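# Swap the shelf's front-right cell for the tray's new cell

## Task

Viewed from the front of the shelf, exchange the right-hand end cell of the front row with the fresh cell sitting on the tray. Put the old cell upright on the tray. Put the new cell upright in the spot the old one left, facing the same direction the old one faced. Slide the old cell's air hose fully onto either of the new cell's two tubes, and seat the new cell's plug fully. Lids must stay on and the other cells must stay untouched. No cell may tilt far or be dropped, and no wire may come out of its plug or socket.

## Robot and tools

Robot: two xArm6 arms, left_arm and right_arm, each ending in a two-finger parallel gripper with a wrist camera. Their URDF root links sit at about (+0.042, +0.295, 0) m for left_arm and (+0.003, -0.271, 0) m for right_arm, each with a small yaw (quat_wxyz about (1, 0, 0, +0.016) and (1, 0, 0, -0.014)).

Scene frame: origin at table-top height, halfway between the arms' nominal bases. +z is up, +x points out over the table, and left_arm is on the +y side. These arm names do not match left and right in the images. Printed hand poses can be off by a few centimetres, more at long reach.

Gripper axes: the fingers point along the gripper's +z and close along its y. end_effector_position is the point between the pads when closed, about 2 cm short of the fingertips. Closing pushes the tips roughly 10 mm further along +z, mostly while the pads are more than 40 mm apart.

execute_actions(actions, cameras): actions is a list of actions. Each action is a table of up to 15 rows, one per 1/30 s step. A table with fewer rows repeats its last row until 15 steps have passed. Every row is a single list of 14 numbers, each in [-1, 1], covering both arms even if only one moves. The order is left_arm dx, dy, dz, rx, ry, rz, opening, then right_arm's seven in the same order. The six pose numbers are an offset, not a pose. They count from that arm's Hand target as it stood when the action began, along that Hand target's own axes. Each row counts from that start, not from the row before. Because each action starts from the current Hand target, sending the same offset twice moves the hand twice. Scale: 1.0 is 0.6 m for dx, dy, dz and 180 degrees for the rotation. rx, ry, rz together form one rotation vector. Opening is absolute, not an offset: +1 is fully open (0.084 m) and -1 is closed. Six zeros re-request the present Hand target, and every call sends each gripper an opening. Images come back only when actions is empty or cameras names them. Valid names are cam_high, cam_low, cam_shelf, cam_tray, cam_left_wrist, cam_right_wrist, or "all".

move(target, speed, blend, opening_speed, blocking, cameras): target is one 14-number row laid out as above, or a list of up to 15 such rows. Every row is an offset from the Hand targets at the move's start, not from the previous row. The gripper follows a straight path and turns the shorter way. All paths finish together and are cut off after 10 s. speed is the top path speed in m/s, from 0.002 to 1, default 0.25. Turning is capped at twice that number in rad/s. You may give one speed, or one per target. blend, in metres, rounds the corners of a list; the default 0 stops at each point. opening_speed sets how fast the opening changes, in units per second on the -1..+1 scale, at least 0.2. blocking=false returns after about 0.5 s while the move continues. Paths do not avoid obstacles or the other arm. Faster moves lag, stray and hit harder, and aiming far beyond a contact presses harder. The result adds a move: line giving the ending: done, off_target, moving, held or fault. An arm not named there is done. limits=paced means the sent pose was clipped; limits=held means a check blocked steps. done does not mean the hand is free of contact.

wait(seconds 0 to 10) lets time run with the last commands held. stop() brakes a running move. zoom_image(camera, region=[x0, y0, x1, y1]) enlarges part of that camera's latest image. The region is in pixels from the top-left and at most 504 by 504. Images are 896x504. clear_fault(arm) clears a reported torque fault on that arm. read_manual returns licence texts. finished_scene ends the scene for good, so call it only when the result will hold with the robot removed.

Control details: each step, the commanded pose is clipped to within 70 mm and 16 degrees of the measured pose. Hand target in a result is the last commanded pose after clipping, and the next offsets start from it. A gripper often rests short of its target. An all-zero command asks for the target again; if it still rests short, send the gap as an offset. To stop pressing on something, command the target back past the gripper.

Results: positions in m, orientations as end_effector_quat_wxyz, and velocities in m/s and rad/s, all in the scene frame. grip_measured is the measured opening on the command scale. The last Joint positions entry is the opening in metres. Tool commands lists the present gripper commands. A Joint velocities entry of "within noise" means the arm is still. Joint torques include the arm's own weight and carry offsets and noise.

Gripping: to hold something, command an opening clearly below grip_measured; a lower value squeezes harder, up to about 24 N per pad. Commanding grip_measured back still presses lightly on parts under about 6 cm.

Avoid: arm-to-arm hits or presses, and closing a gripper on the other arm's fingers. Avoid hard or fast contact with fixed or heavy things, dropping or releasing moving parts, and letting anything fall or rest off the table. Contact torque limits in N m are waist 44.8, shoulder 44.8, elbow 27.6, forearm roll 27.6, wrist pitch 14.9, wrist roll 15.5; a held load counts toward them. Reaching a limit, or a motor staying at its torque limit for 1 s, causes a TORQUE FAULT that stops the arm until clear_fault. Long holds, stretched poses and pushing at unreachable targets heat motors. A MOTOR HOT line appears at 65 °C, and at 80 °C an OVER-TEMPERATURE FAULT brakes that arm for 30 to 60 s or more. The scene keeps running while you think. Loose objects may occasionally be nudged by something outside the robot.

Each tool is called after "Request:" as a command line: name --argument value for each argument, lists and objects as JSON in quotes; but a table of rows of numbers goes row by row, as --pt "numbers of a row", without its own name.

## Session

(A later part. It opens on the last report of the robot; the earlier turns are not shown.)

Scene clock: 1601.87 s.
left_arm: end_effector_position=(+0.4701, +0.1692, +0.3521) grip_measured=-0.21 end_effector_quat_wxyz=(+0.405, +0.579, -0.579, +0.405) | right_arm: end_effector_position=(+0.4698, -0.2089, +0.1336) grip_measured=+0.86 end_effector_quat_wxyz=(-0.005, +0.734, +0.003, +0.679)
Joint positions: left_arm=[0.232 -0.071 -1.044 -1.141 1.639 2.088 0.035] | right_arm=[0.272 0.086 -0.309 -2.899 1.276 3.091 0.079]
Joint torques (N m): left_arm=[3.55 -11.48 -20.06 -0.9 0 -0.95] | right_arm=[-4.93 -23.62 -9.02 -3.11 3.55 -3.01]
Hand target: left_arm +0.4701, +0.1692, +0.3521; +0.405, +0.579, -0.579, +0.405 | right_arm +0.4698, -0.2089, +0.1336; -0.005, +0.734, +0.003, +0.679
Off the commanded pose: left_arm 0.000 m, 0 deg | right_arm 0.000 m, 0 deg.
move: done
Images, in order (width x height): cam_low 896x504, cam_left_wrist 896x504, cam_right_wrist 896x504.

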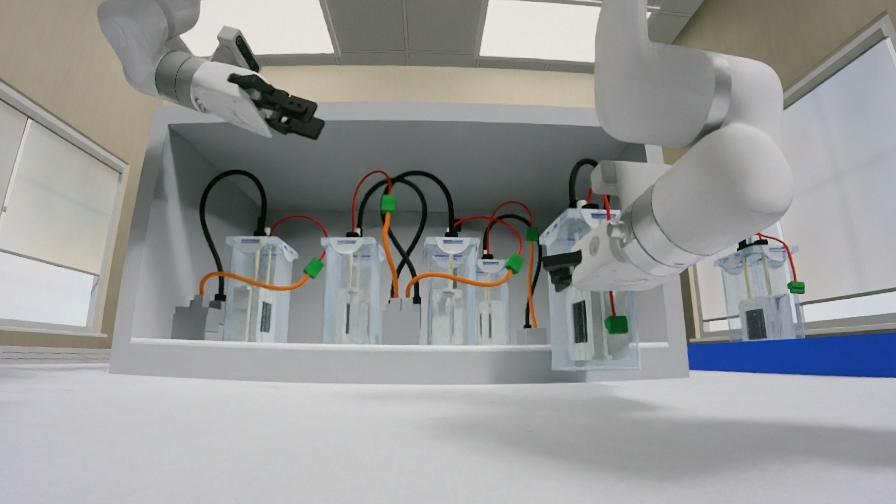

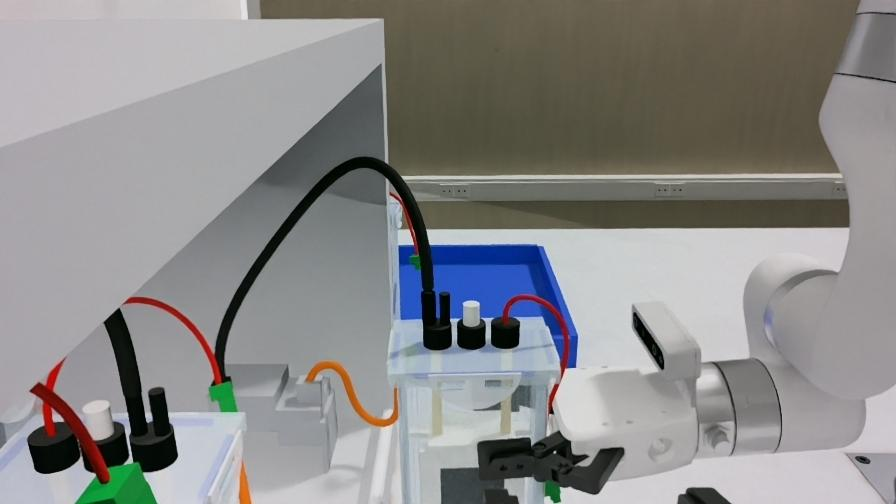

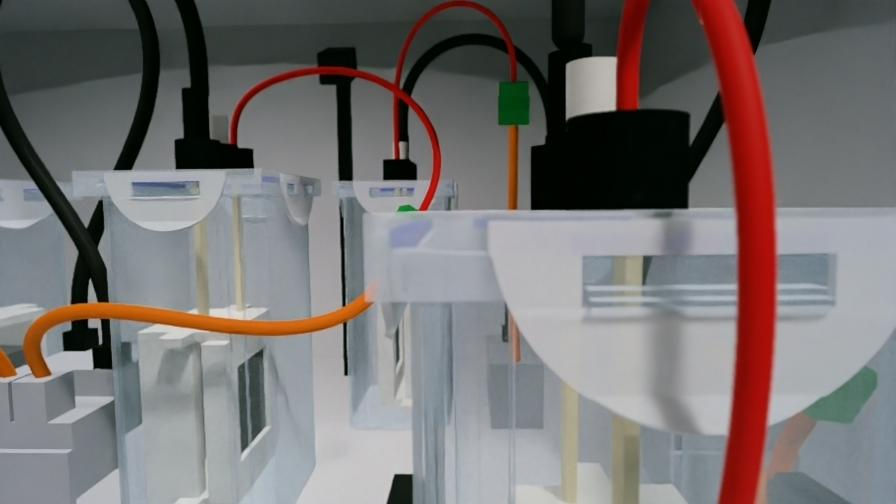

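Request:
move --target '[0,0,0,0,0,0,-0.2,0.0642,0.004,-0.005,0,0,0,-1]' --speed 0.04 --cameras '["cam_tray", "cam_left_wrist", "cam_right_wrist", "cam_shelf"]'

Request:
zoom_image --camera "cam_tray" --region '[50, 170, 260, 310]'

Scene clock: 1611.37 s.
left_arm: end_effector_position=(+0.4701, +0.1692, +0.3521) grip_measured=-0.21 end_effector_quat_wxyz=(+0.405, +0.579, -0.579, +0.405) | right_arm: end_effector_position=(+0.4699, -0.2114, +0.1722) grip_measured=+0.86 end_effector_quat_wxyz=(-0.005, +0.734, +0.003, +0.679)
Joint positions: left_arm=[0.232 -0.071 -1.044 -1.141 1.639 2.088 0.035] | right_arm=[0.25 -0.093 -0.294 -2.907 1.115 3.056 0.079]
Joint torques (N m): left_arm=[3.49 -11.39 -20.02 -0.9 -0.06 -0.81] | right_arm=[-4.97 -22.12 -11.5 -3.24 3.62 -2.99]
Hand target: left_arm +0.4701, +0.1692, +0.3521; +0.405, +0.579, -0.579, +0.405 | right_arm +0.4699, -0.2114, +0.1722; -0.005, +0.734, +0.003, +0.679
Off the commanded pose: left_arm 0.000 m, 0 deg | right_arm 0.000 m, 0 deg.
move: done
Images, in order (width x height): cam_shelf 896x504, cam_tray 896x504, cam_left_wrist 896x504, cam_right_wrist 896x504.

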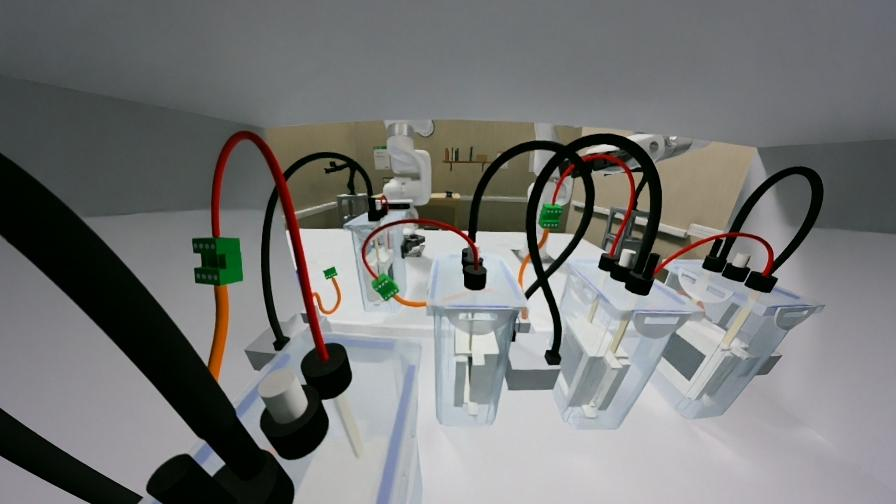

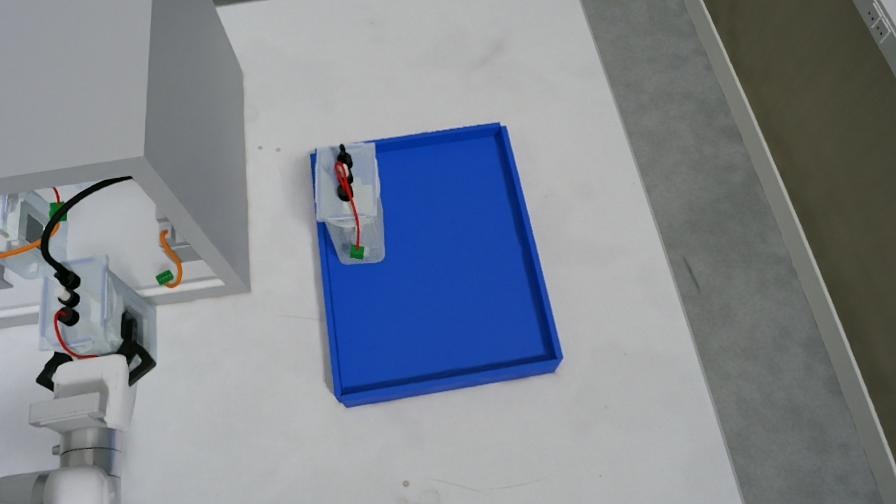

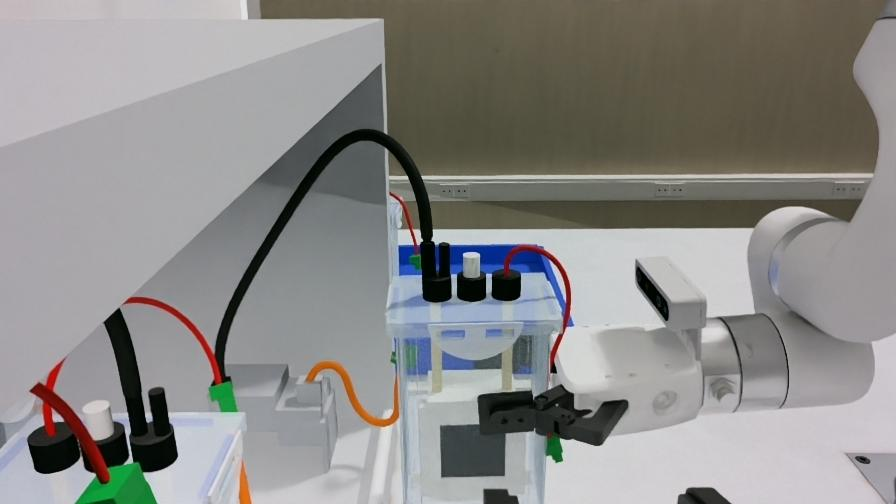

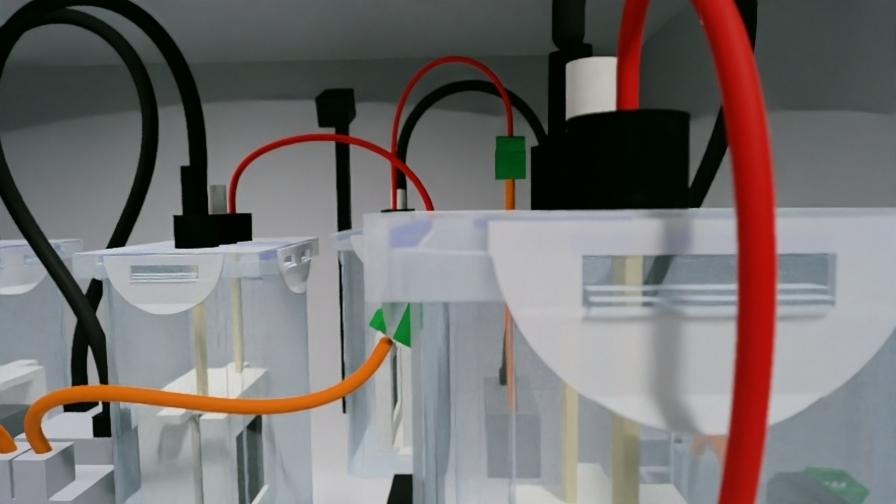

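Scaled by 2.400.

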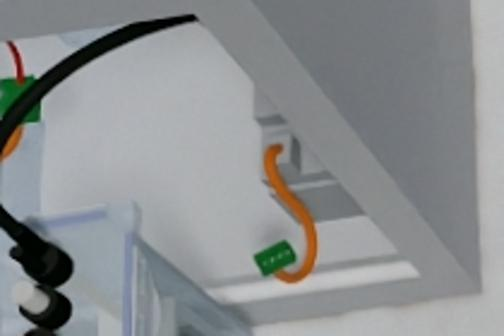

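Request:
move --target '[0,0,0,0,0,0,-0.2,0.018,0.0,0.23,0,0,0,-1]' --speed 0.05 --cameras '["cam_tray", "cam_left_wrist", "cam_right_wrist", "cam_shelf","cam_low"]'

Scene clock: 1631.80 s.
left_arm: end_effector_position=(+0.4701, +0.1692, +0.3521) grip_measured=-0.21 end_effector_quat_wxyz=(+0.405, +0.579, -0.579, +0.405) | right_arm: end_effector_position=(+0.6083, -0.2098, +0.1722) grip_measured=+0.86 end_effector_quat_wxyz=(-0.005, +0.734, +0.003, +0.679)
Joint positions: left_arm=[0.232 -0.071 -1.044 -1.141 1.639 2.088 0.035] | right_arm=[0.172 0.271 -0.788 -2.982 0.98 3.065 0.079]
Joint torques (N m): left_arm=[3.39 -11.39 -20.05 -0.9 0 -0.64] | right_arm=[-4.89 -19.19 -18.24 -2.98 3.53 -2.92]
Hand target: left_arm +0.4701, +0.1692, +0.3521; +0.405, +0.579, -0.579, +0.405 | right_arm +0.6083, -0.2098, +0.1722; -0.005, +0.734, +0.003, +0.679
Off the commanded pose: left_arm 0.000 m, 0 deg | right_arm 0.000 m, 0 deg.
move: done
Images, in order (width x height): cam_low 896x504, cam_shelf 896x504, cam_tray 896x504, cam_left_wrist 896x504, cam_right_wrist 896x504.

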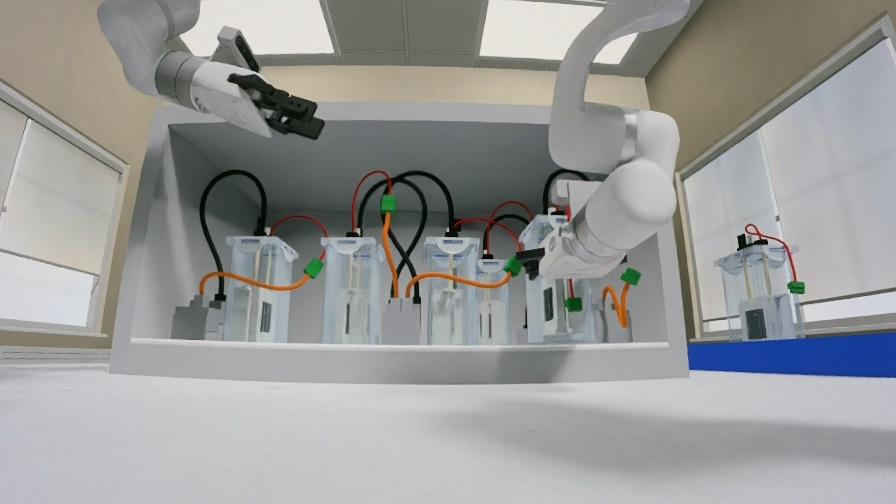

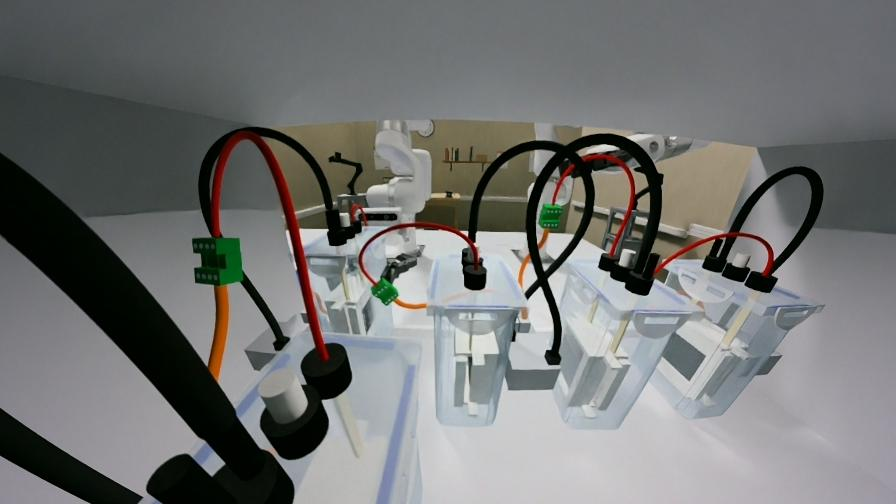

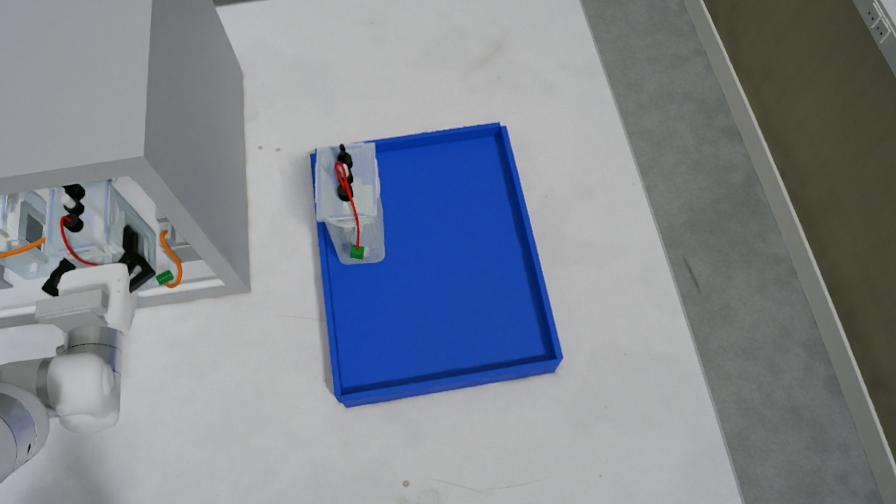

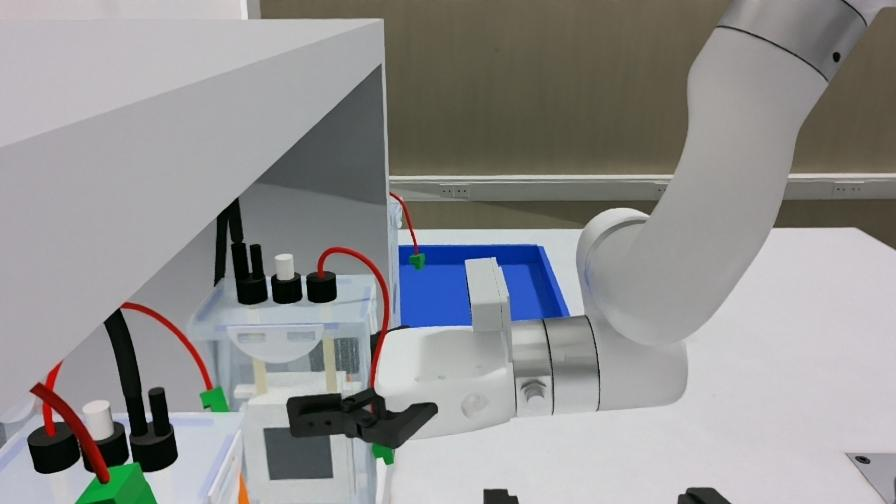

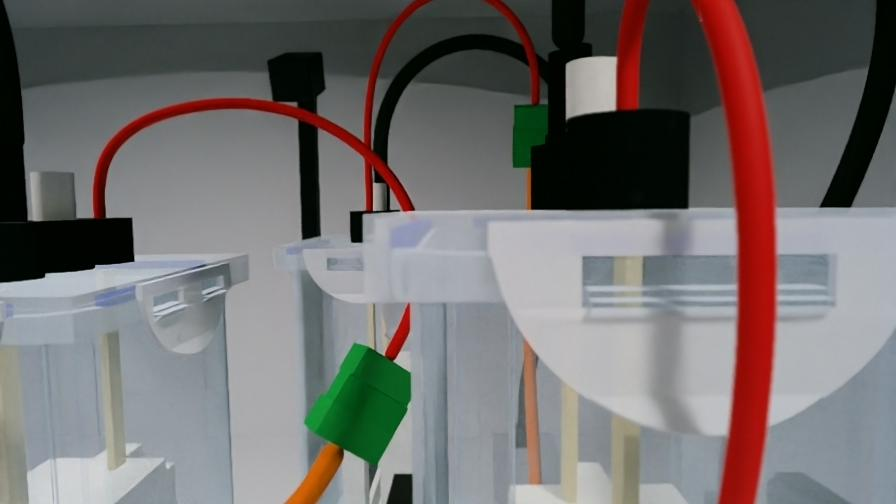

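Request:
move --target '[0,0,0,0,0,0,-0.2,-0.0056,0.0045,0.0567,0,0,0,-1]' --speed 0.03 --cameras '["cam_left_wrist", "cam_right_wrist", "cam_shelf","cam_low"]'

Request:
zoom_image --camera "cam_shelf" --region '[240, 150, 460, 370]'

Scene clock: 1649.50 s.
left_arm: end_effector_position=(+0.4701, +0.1692, +0.3521) grip_measured=-0.21 end_effector_quat_wxyz=(+0.405, +0.579, -0.579, +0.405) | right_arm: end_effector_position=(+0.6420, -0.2121, +0.1662) grip_measured=+0.86 end_effector_quat_wxyz=(-0.005, +0.734, +0.003, +0.679)
Joint positions: left_arm=[0.232 -0.071 -1.044 -1.141 1.639 2.088 0.035] | right_arm=[0.155 0.369 -0.919 -2.999 0.947 3.069 0.079]
Joint torques (N m): left_arm=[3.45 -11.38 -19.91 -1.05 -0.07 -0.54] | right_arm=[-4.79 -21.04 -18.64 -3.07 3.37 2.63]
Hand target: left_arm +0.4701, +0.1692, +0.3521; +0.405, +0.579, -0.579, +0.405 | right_arm +0.6420, -0.2121, +0.1662; -0.005, +0.734, +0.003, +0.679
Off the commanded pose: left_arm 0.000 m, 0 deg | right_arm 0.000 m, 0 deg.
move: done
Images, in order (width x height): cam_low 896x504, cam_shelf 896x504, cam_left_wrist 896x504, cam_right_wrist 896x504.

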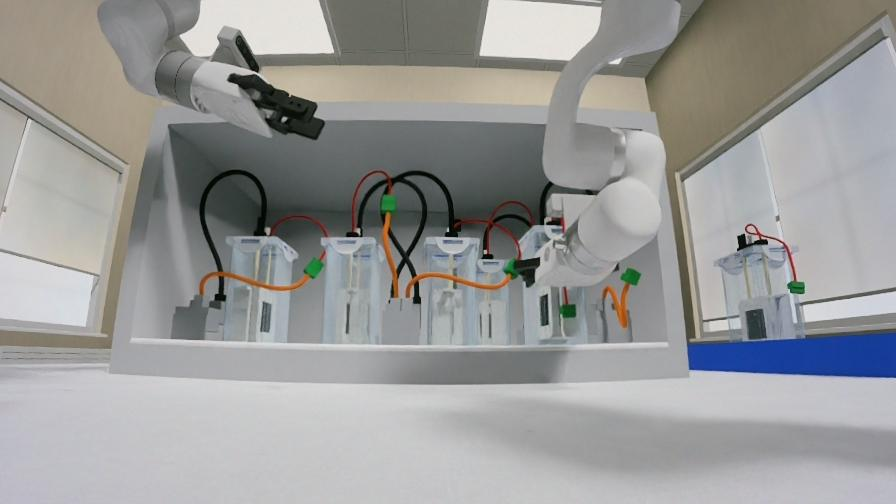

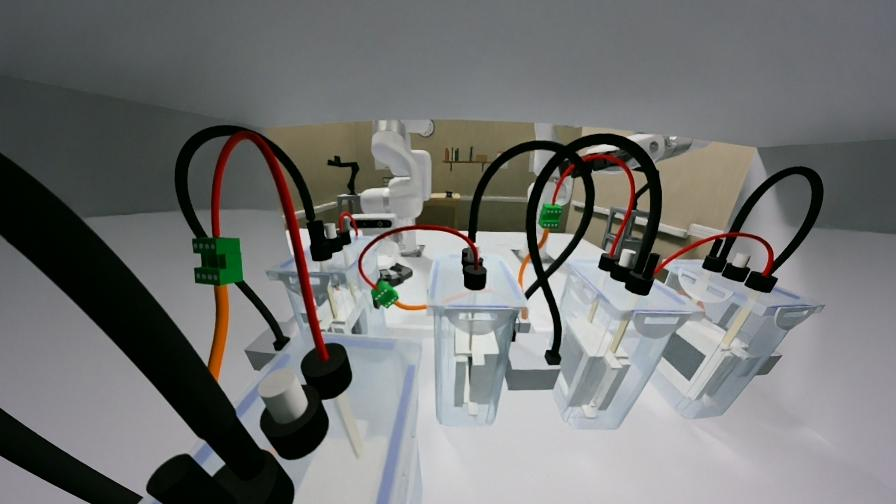

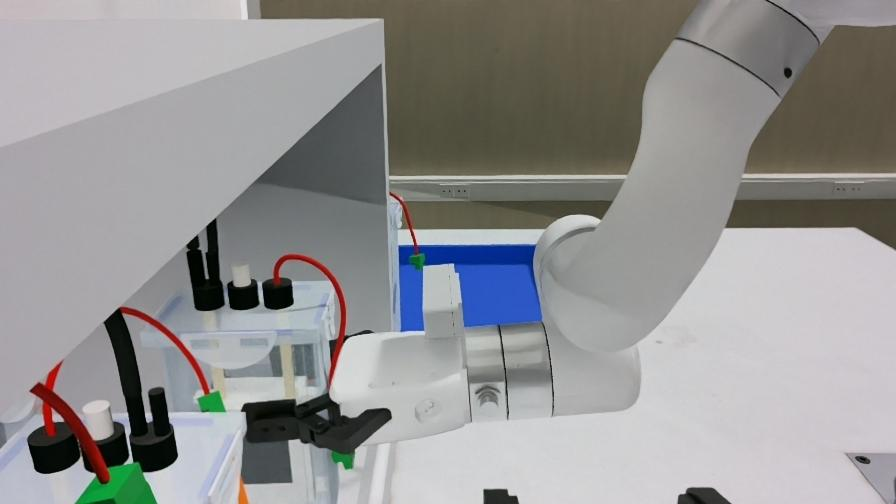

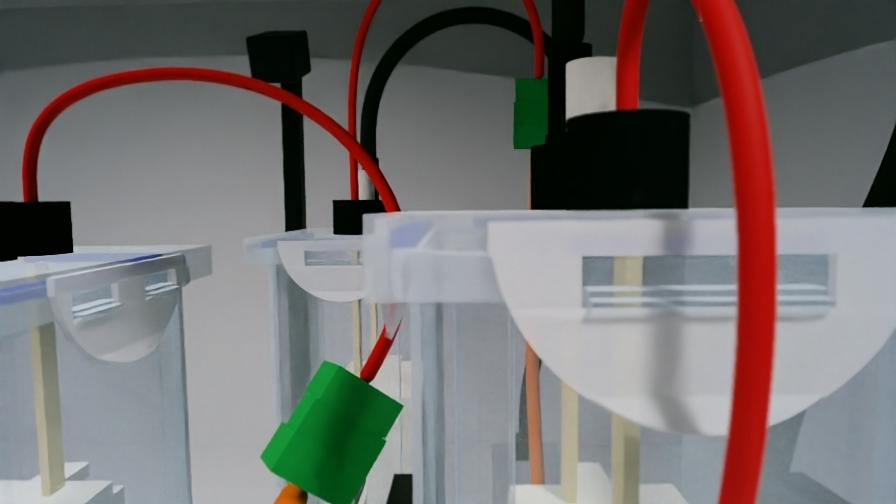

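Scaled by 2.291.

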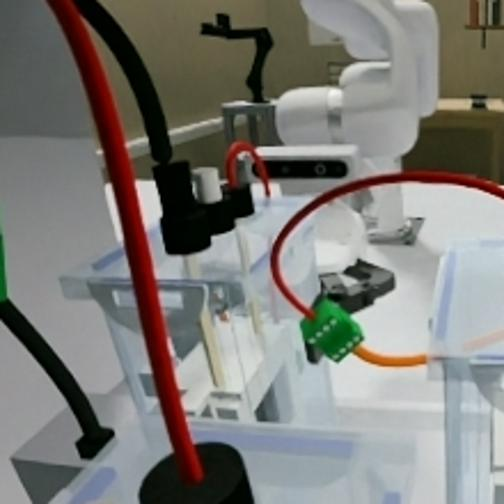

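Request:
move --target '[0,0,0,0,0,0,-0.2,0,0.0105,0,0,0,0,-1]' --speed 0.03 --cameras '["cam_right_wrist", "cam_shelf","cam_tray"]'

Request:
zoom_image --camera "cam_tray" --region '[40, 150, 250, 310]'

Scene clock: 1667.10 s.
left_arm: end_effector_position=(+0.4701, +0.1692, +0.3521) grip_measured=-0.21 end_effector_quat_wxyz=(+0.405, +0.579, -0.579, +0.405) | right_arm: end_effector_position=(+0.6420, -0.2184, +0.1661) grip_measured=+0.86 end_effector_quat_wxyz=(-0.005, +0.734, +0.003, +0.679)
Joint positions: left_arm=[0.232 -0.071 -1.044 -1.141 1.639 2.088 0.035] | right_arm=[0.141 0.368 -0.917 -3.016 0.947 3.079 0.079]
Joint torques (N m): left_arm=[3.34 -11.42 -19.97 -1.17 -0.08 -0.43] | right_arm=[-5.08 -32.84 -12.94 -3.07 3.55 2.68]
Hand target: left_arm +0.4701, +0.1692, +0.3521; +0.405, +0.579, -0.579, +0.405 | right_arm +0.6420, -0.2184, +0.1662; -0.005, +0.734, +0.003, +0.679
Off the commanded pose: left_arm 0.000 m, 0 deg | right_arm 0.000 m, 0 deg.
move: done
Images, in order (width x height): cam_shelf 896x504, cam_tray 896x504, cam_right_wrist 896x504.

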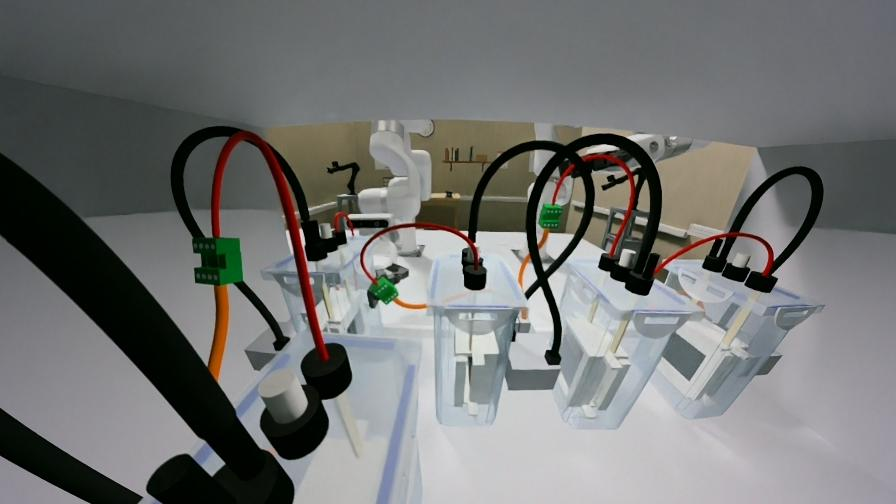

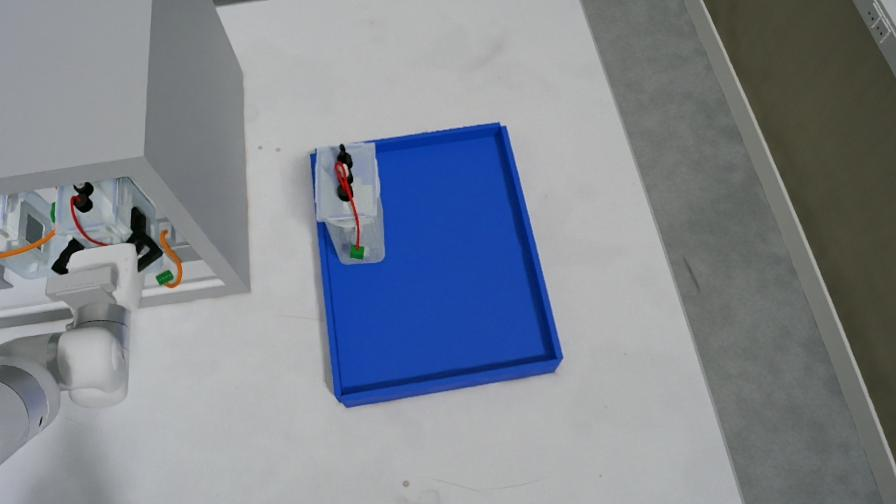

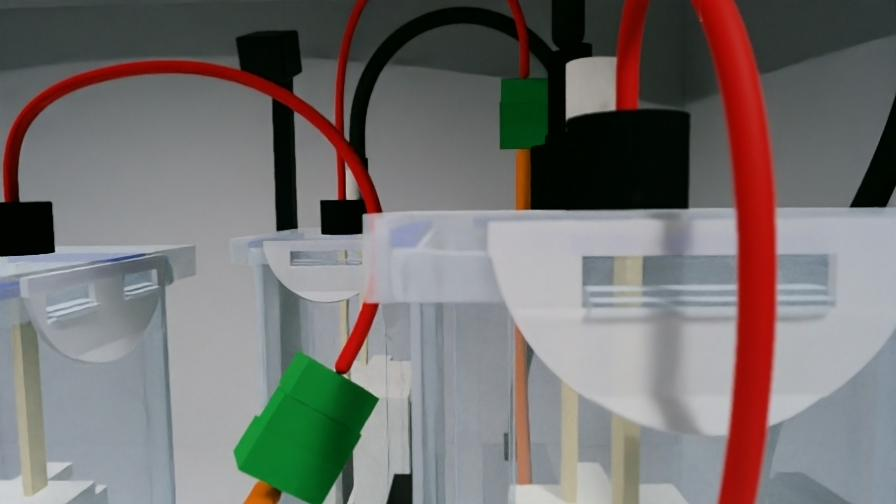

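Scaled by 2.400.

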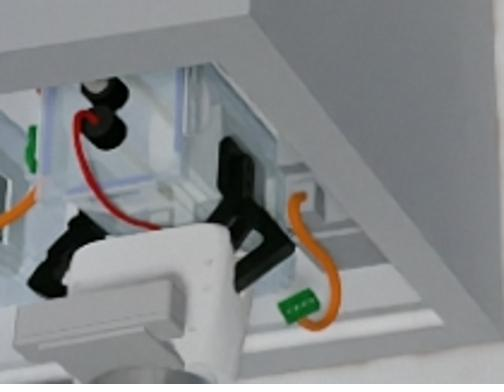

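Request:
move --target '[0,0,0,0,0,0,-0.2,-0.0216,0,0.0017,0,0,0,-1]' --speed 0.02 --cameras '["cam_right_wrist","cam_low"]'

Request:
zoom_image --camera "cam_low" --region '[480, 200, 660, 360]'

Scene clock: 1672.00 s.
left_arm: end_effector_position=(+0.4701, +0.1692, +0.3521) grip_measured=-0.21 end_effector_quat_wxyz=(+0.405, +0.579, -0.579, +0.405) | right_arm: end_effector_position=(+0.6421, -0.2184, +0.1533) grip_measured=+0.86 end_effector_quat_wxyz=(-0.005, +0.734, +0.003, +0.679)
Joint positions: left_arm=[0.232 -0.071 -1.044 -1.141 1.639 2.088 0.035] | right_arm=[0.142 0.401 -0.918 -3.018 0.979 3.083 0.079]
Joint torques (N m): left_arm=[3.34 -11.41 -19.85 -1.22 -0.09 -0.39] | right_arm=[5.78 -19.52 -17.26 -2.83 4.73 2.76]
Hand target: left_arm +0.4701, +0.1692, +0.3521; +0.405, +0.579, -0.579, +0.405 | right_arm +0.6420, -0.2184, +0.1532; -0.005, +0.734, +0.003, +0.679
Off the commanded pose: left_arm 0.000 m, 0 deg | right_arm 0.000 m, 0 deg.
move: done
Images, in order (width x height): cam_low 896x504, cam_right_wrist 896x504.

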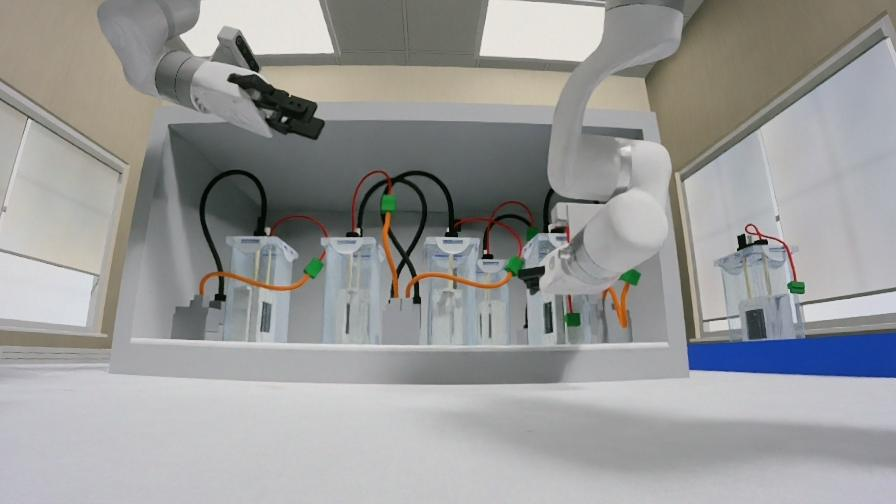

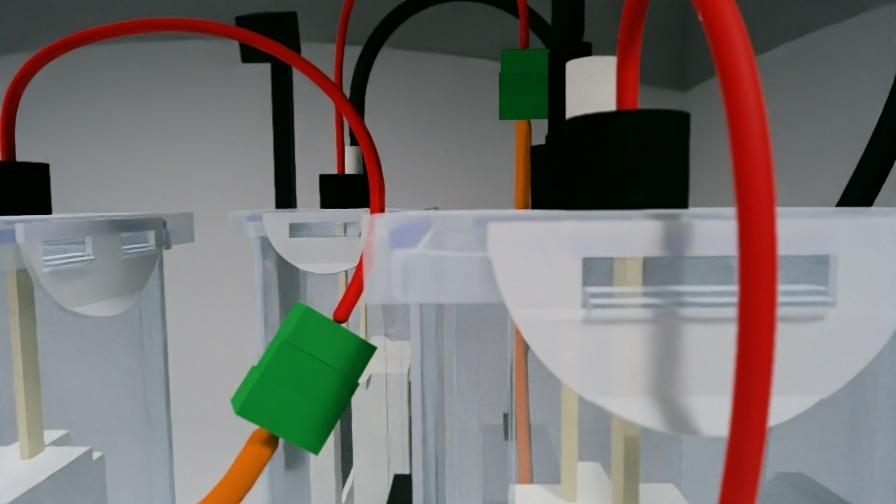

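Scaled by 2.800.

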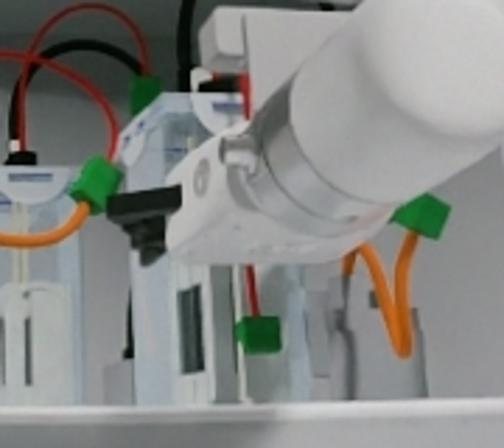

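Request:
move --pt "0 0 0 0 0 0 -0.2 -0.006 0 0.0005 0 0 0 -1" --pt "0 0 0 0 0 0 -0.2 -0.0016 0.001 0.057 0 0 0 -1" --speed 0.02 --cameras '["cam_right_wrist","cam_low","cam_shelf"]'

Request:
zoom_image --camera "cam_shelf" --region '[200, 150, 460, 370]'

Scene clock: 1683.27 s.
left_arm: end_effector_position=(+0.4701, +0.1692, +0.3521) grip_measured=-0.21 end_effector_quat_wxyz=(+0.405, +0.579, -0.579, +0.405) | right_arm: end_effector_position=(+0.6762, -0.2185, +0.1503) grip_measured=+0.86 end_effector_quat_wxyz=(-0.005, +0.734, +0.003, +0.679)
Joint positions: left_arm=[0.232 -0.071 -1.044 -1.141 1.639 2.088 0.035] | right_arm=[0.132 0.492 -1.059 -3.026 0.929 3.082 0.079]
Joint torques (N m): left_arm=[3.21 -11.55 -19.78 -1.25 -0.02 -0.23] | right_arm=[-5.64 4.3 -3.23 -2.22 -5.04 -1.82]
Hand target: left_arm +0.4701, +0.1692, +0.3521; +0.405, +0.579, -0.579, +0.405 | right_arm +0.6761, -0.2186, +0.1495; -0.005, +0.734, +0.003, +0.679
Off the commanded pose: left_arm 0.000 m, 0 deg | right_arm 0.001 m, 0 deg.
move: done
Images, in order (width x height): cam_low 896x504, cam_shelf 896x504, cam_right_wrist 896x504.

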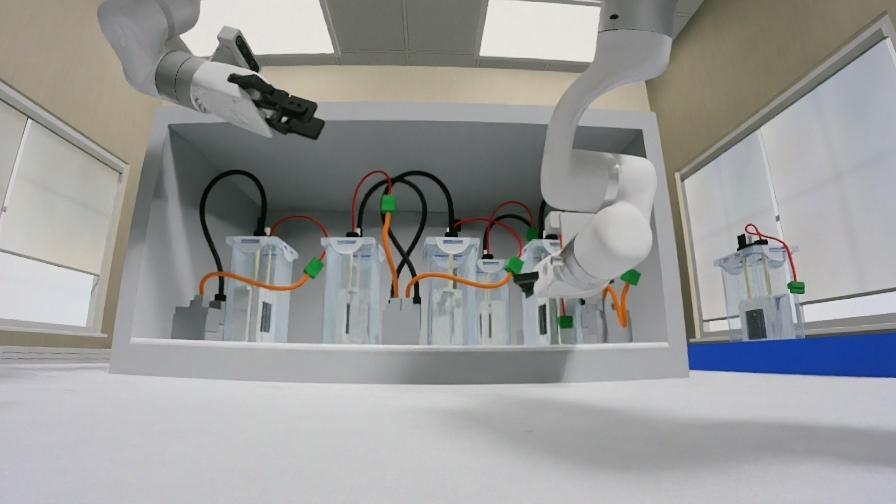

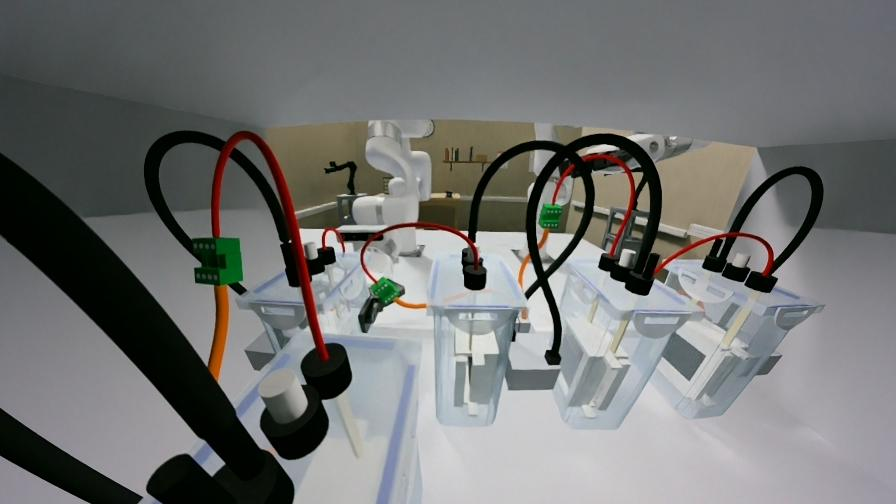

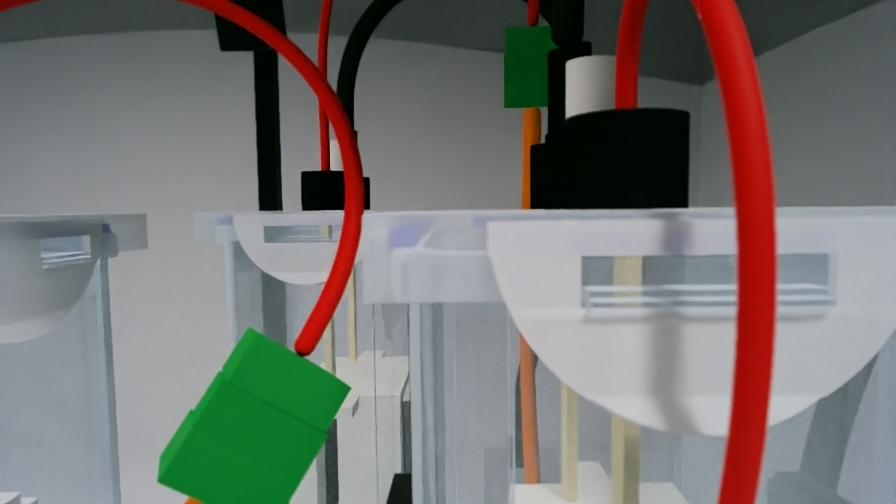

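Scaled by 1.938.

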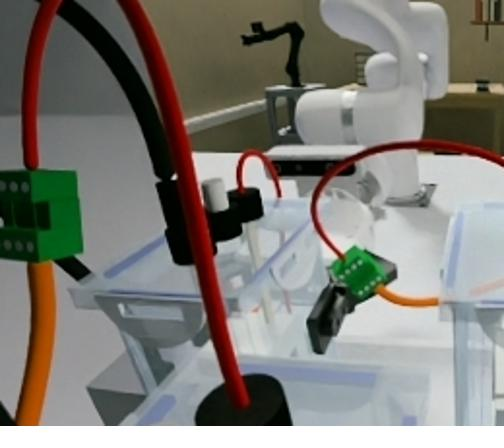

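Request:
move --pt "0 0 0 0 0 0 -0.2 0.0042 0 0 0 0 0 -1" --pt "0 0 0 0 0 0 -0.2 0.0042 -0.0092 0 0 0 0 -1" --speed 0.02 --cameras '["cam_right_wrist","cam_low","cam_shelf"]'

Request:
zoom_image --camera "cam_shelf" --region '[200, 150, 460, 370]'

Scene clock: 1691.70 s.
left_arm: end_effector_position=(+0.4701, +0.1692, +0.3521) grip_measured=-0.21 end_effector_quat_wxyz=(+0.405, +0.579, -0.579, +0.405) | right_arm: end_effector_position=(+0.6761, -0.2131, +0.1520) grip_measured=+0.86 end_effector_quat_wxyz=(-0.005, +0.734, +0.003, +0.679)
Joint positions: left_arm=[0.232 -0.071 -1.044 -1.141 1.639 2.088 0.035] | right_arm=[0.144 0.488 -1.061 -3.011 0.923 3.073 0.079]
Joint torques (N m): left_arm=[3.39 -11.6 -19.75 -1.27 -0.02 -0.2] | right_arm=[8.59 -12.86 -12.17 2.21 1.8 -2.9]
Hand target: left_arm +0.4701, +0.1692, +0.3521; +0.405, +0.579, -0.579, +0.405 | right_arm +0.6762, -0.2130, +0.1520; -0.005, +0.734, +0.003, +0.679
Off the commanded pose: left_arm 0.000 m, 0 deg | right_arm 0.000 m, 0 deg.
move: done
Images, in order (width x height): cam_low 896x504, cam_shelf 896x504, cam_right_wrist 896x504.

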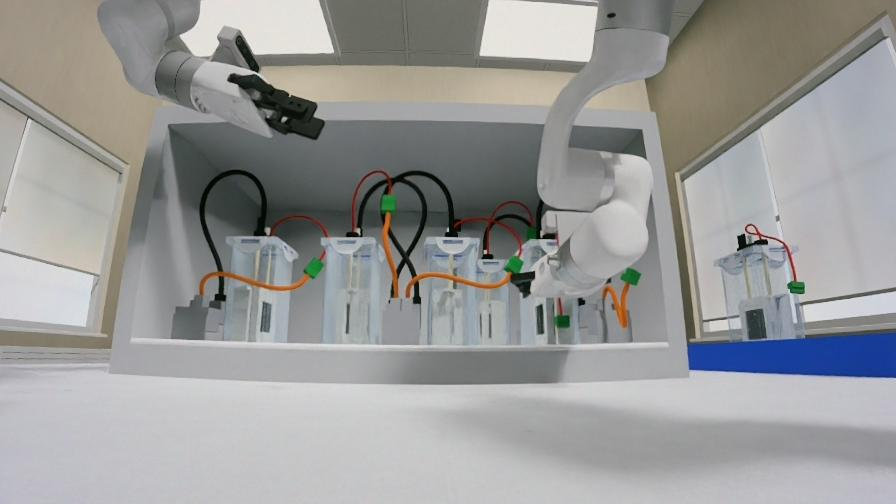

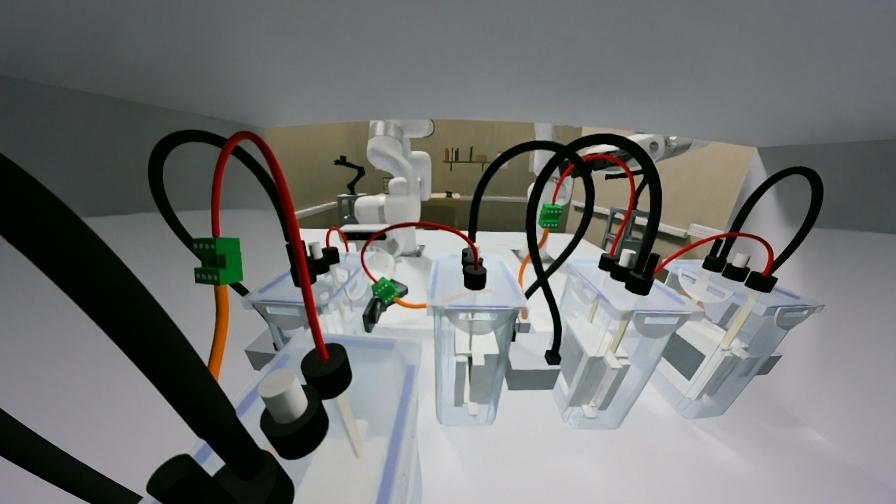

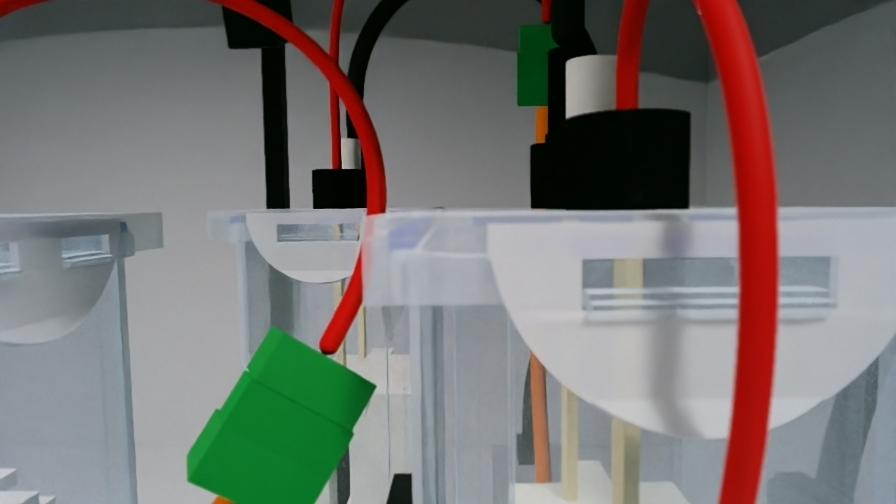

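Scaled by 1.938.

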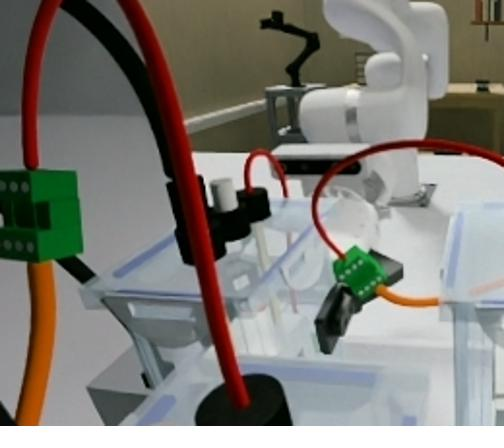

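Request:
move --pt "0 0 0 0 0 0 -0.2 -0.0045 0 0 0 0 0 -1" --pt "0 0 0 0 0 0 -0.2 -0.0045 0 0 0 0 0 1" --speed 0.01 --opening_speed 0.25 --cameras '["cam_right_wrist","cam_shelf"]'

Scene clock: 1703.93 s.
left_arm: end_effector_position=(+0.4701, +0.1692, +0.3521) grip_measured=-0.21 end_effector_quat_wxyz=(+0.405, +0.579, -0.579, +0.405) | right_arm: end_effector_position=(+0.6760, -0.2130, +0.1493) grip_measured=+1.00 end_effector_quat_wxyz=(-0.005, +0.734, +0.003, +0.679)
Joint positions: left_arm=[0.232 -0.071 -1.044 -1.141 1.639 2.088 0.035] | right_arm=[0.144 0.494 -1.061 -3.012 0.93 3.074 0.084]
Joint torques (N m): left_arm=[3.02 -11.68 -19.7 -1.43 -0.02 0.22] | right_arm=[3.15 -26.77 -12.84 -1.73 2.33 -0.94]
Hand target: left_arm +0.4701, +0.1692, +0.3521; +0.405, +0.579, -0.579, +0.405 | right_arm +0.6760, -0.2130, +0.1494; -0.005, +0.734, +0.003, +0.679
Off the commanded pose: left_arm 0.000 m, 0 deg | right_arm 0.000 m, 0 deg.
move: done
Images, in order (width x height): cam_shelf 896x504, cam_right_wrist 896x504.

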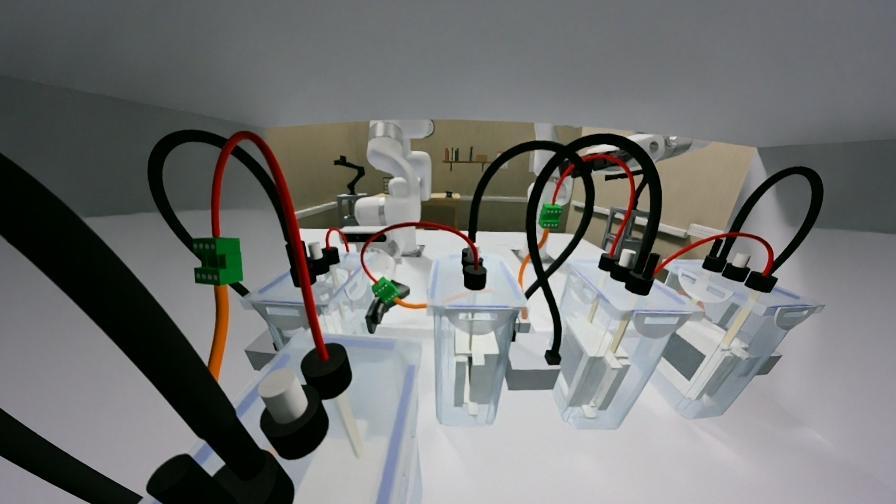

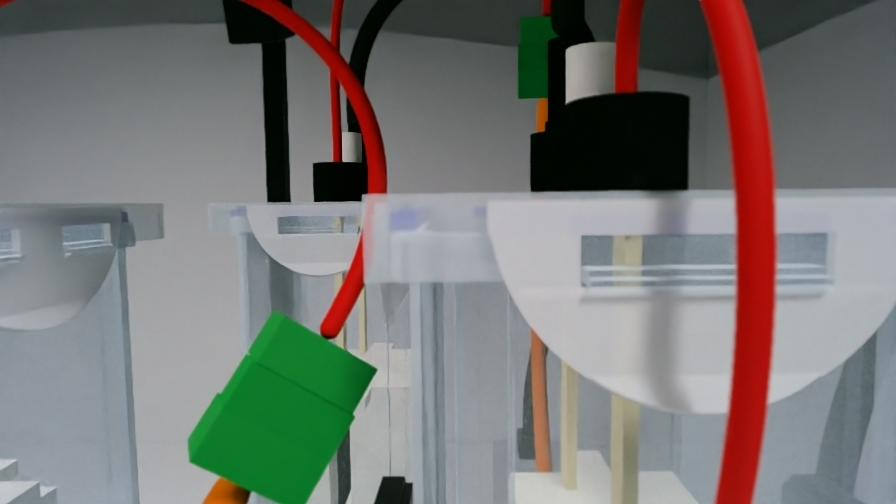

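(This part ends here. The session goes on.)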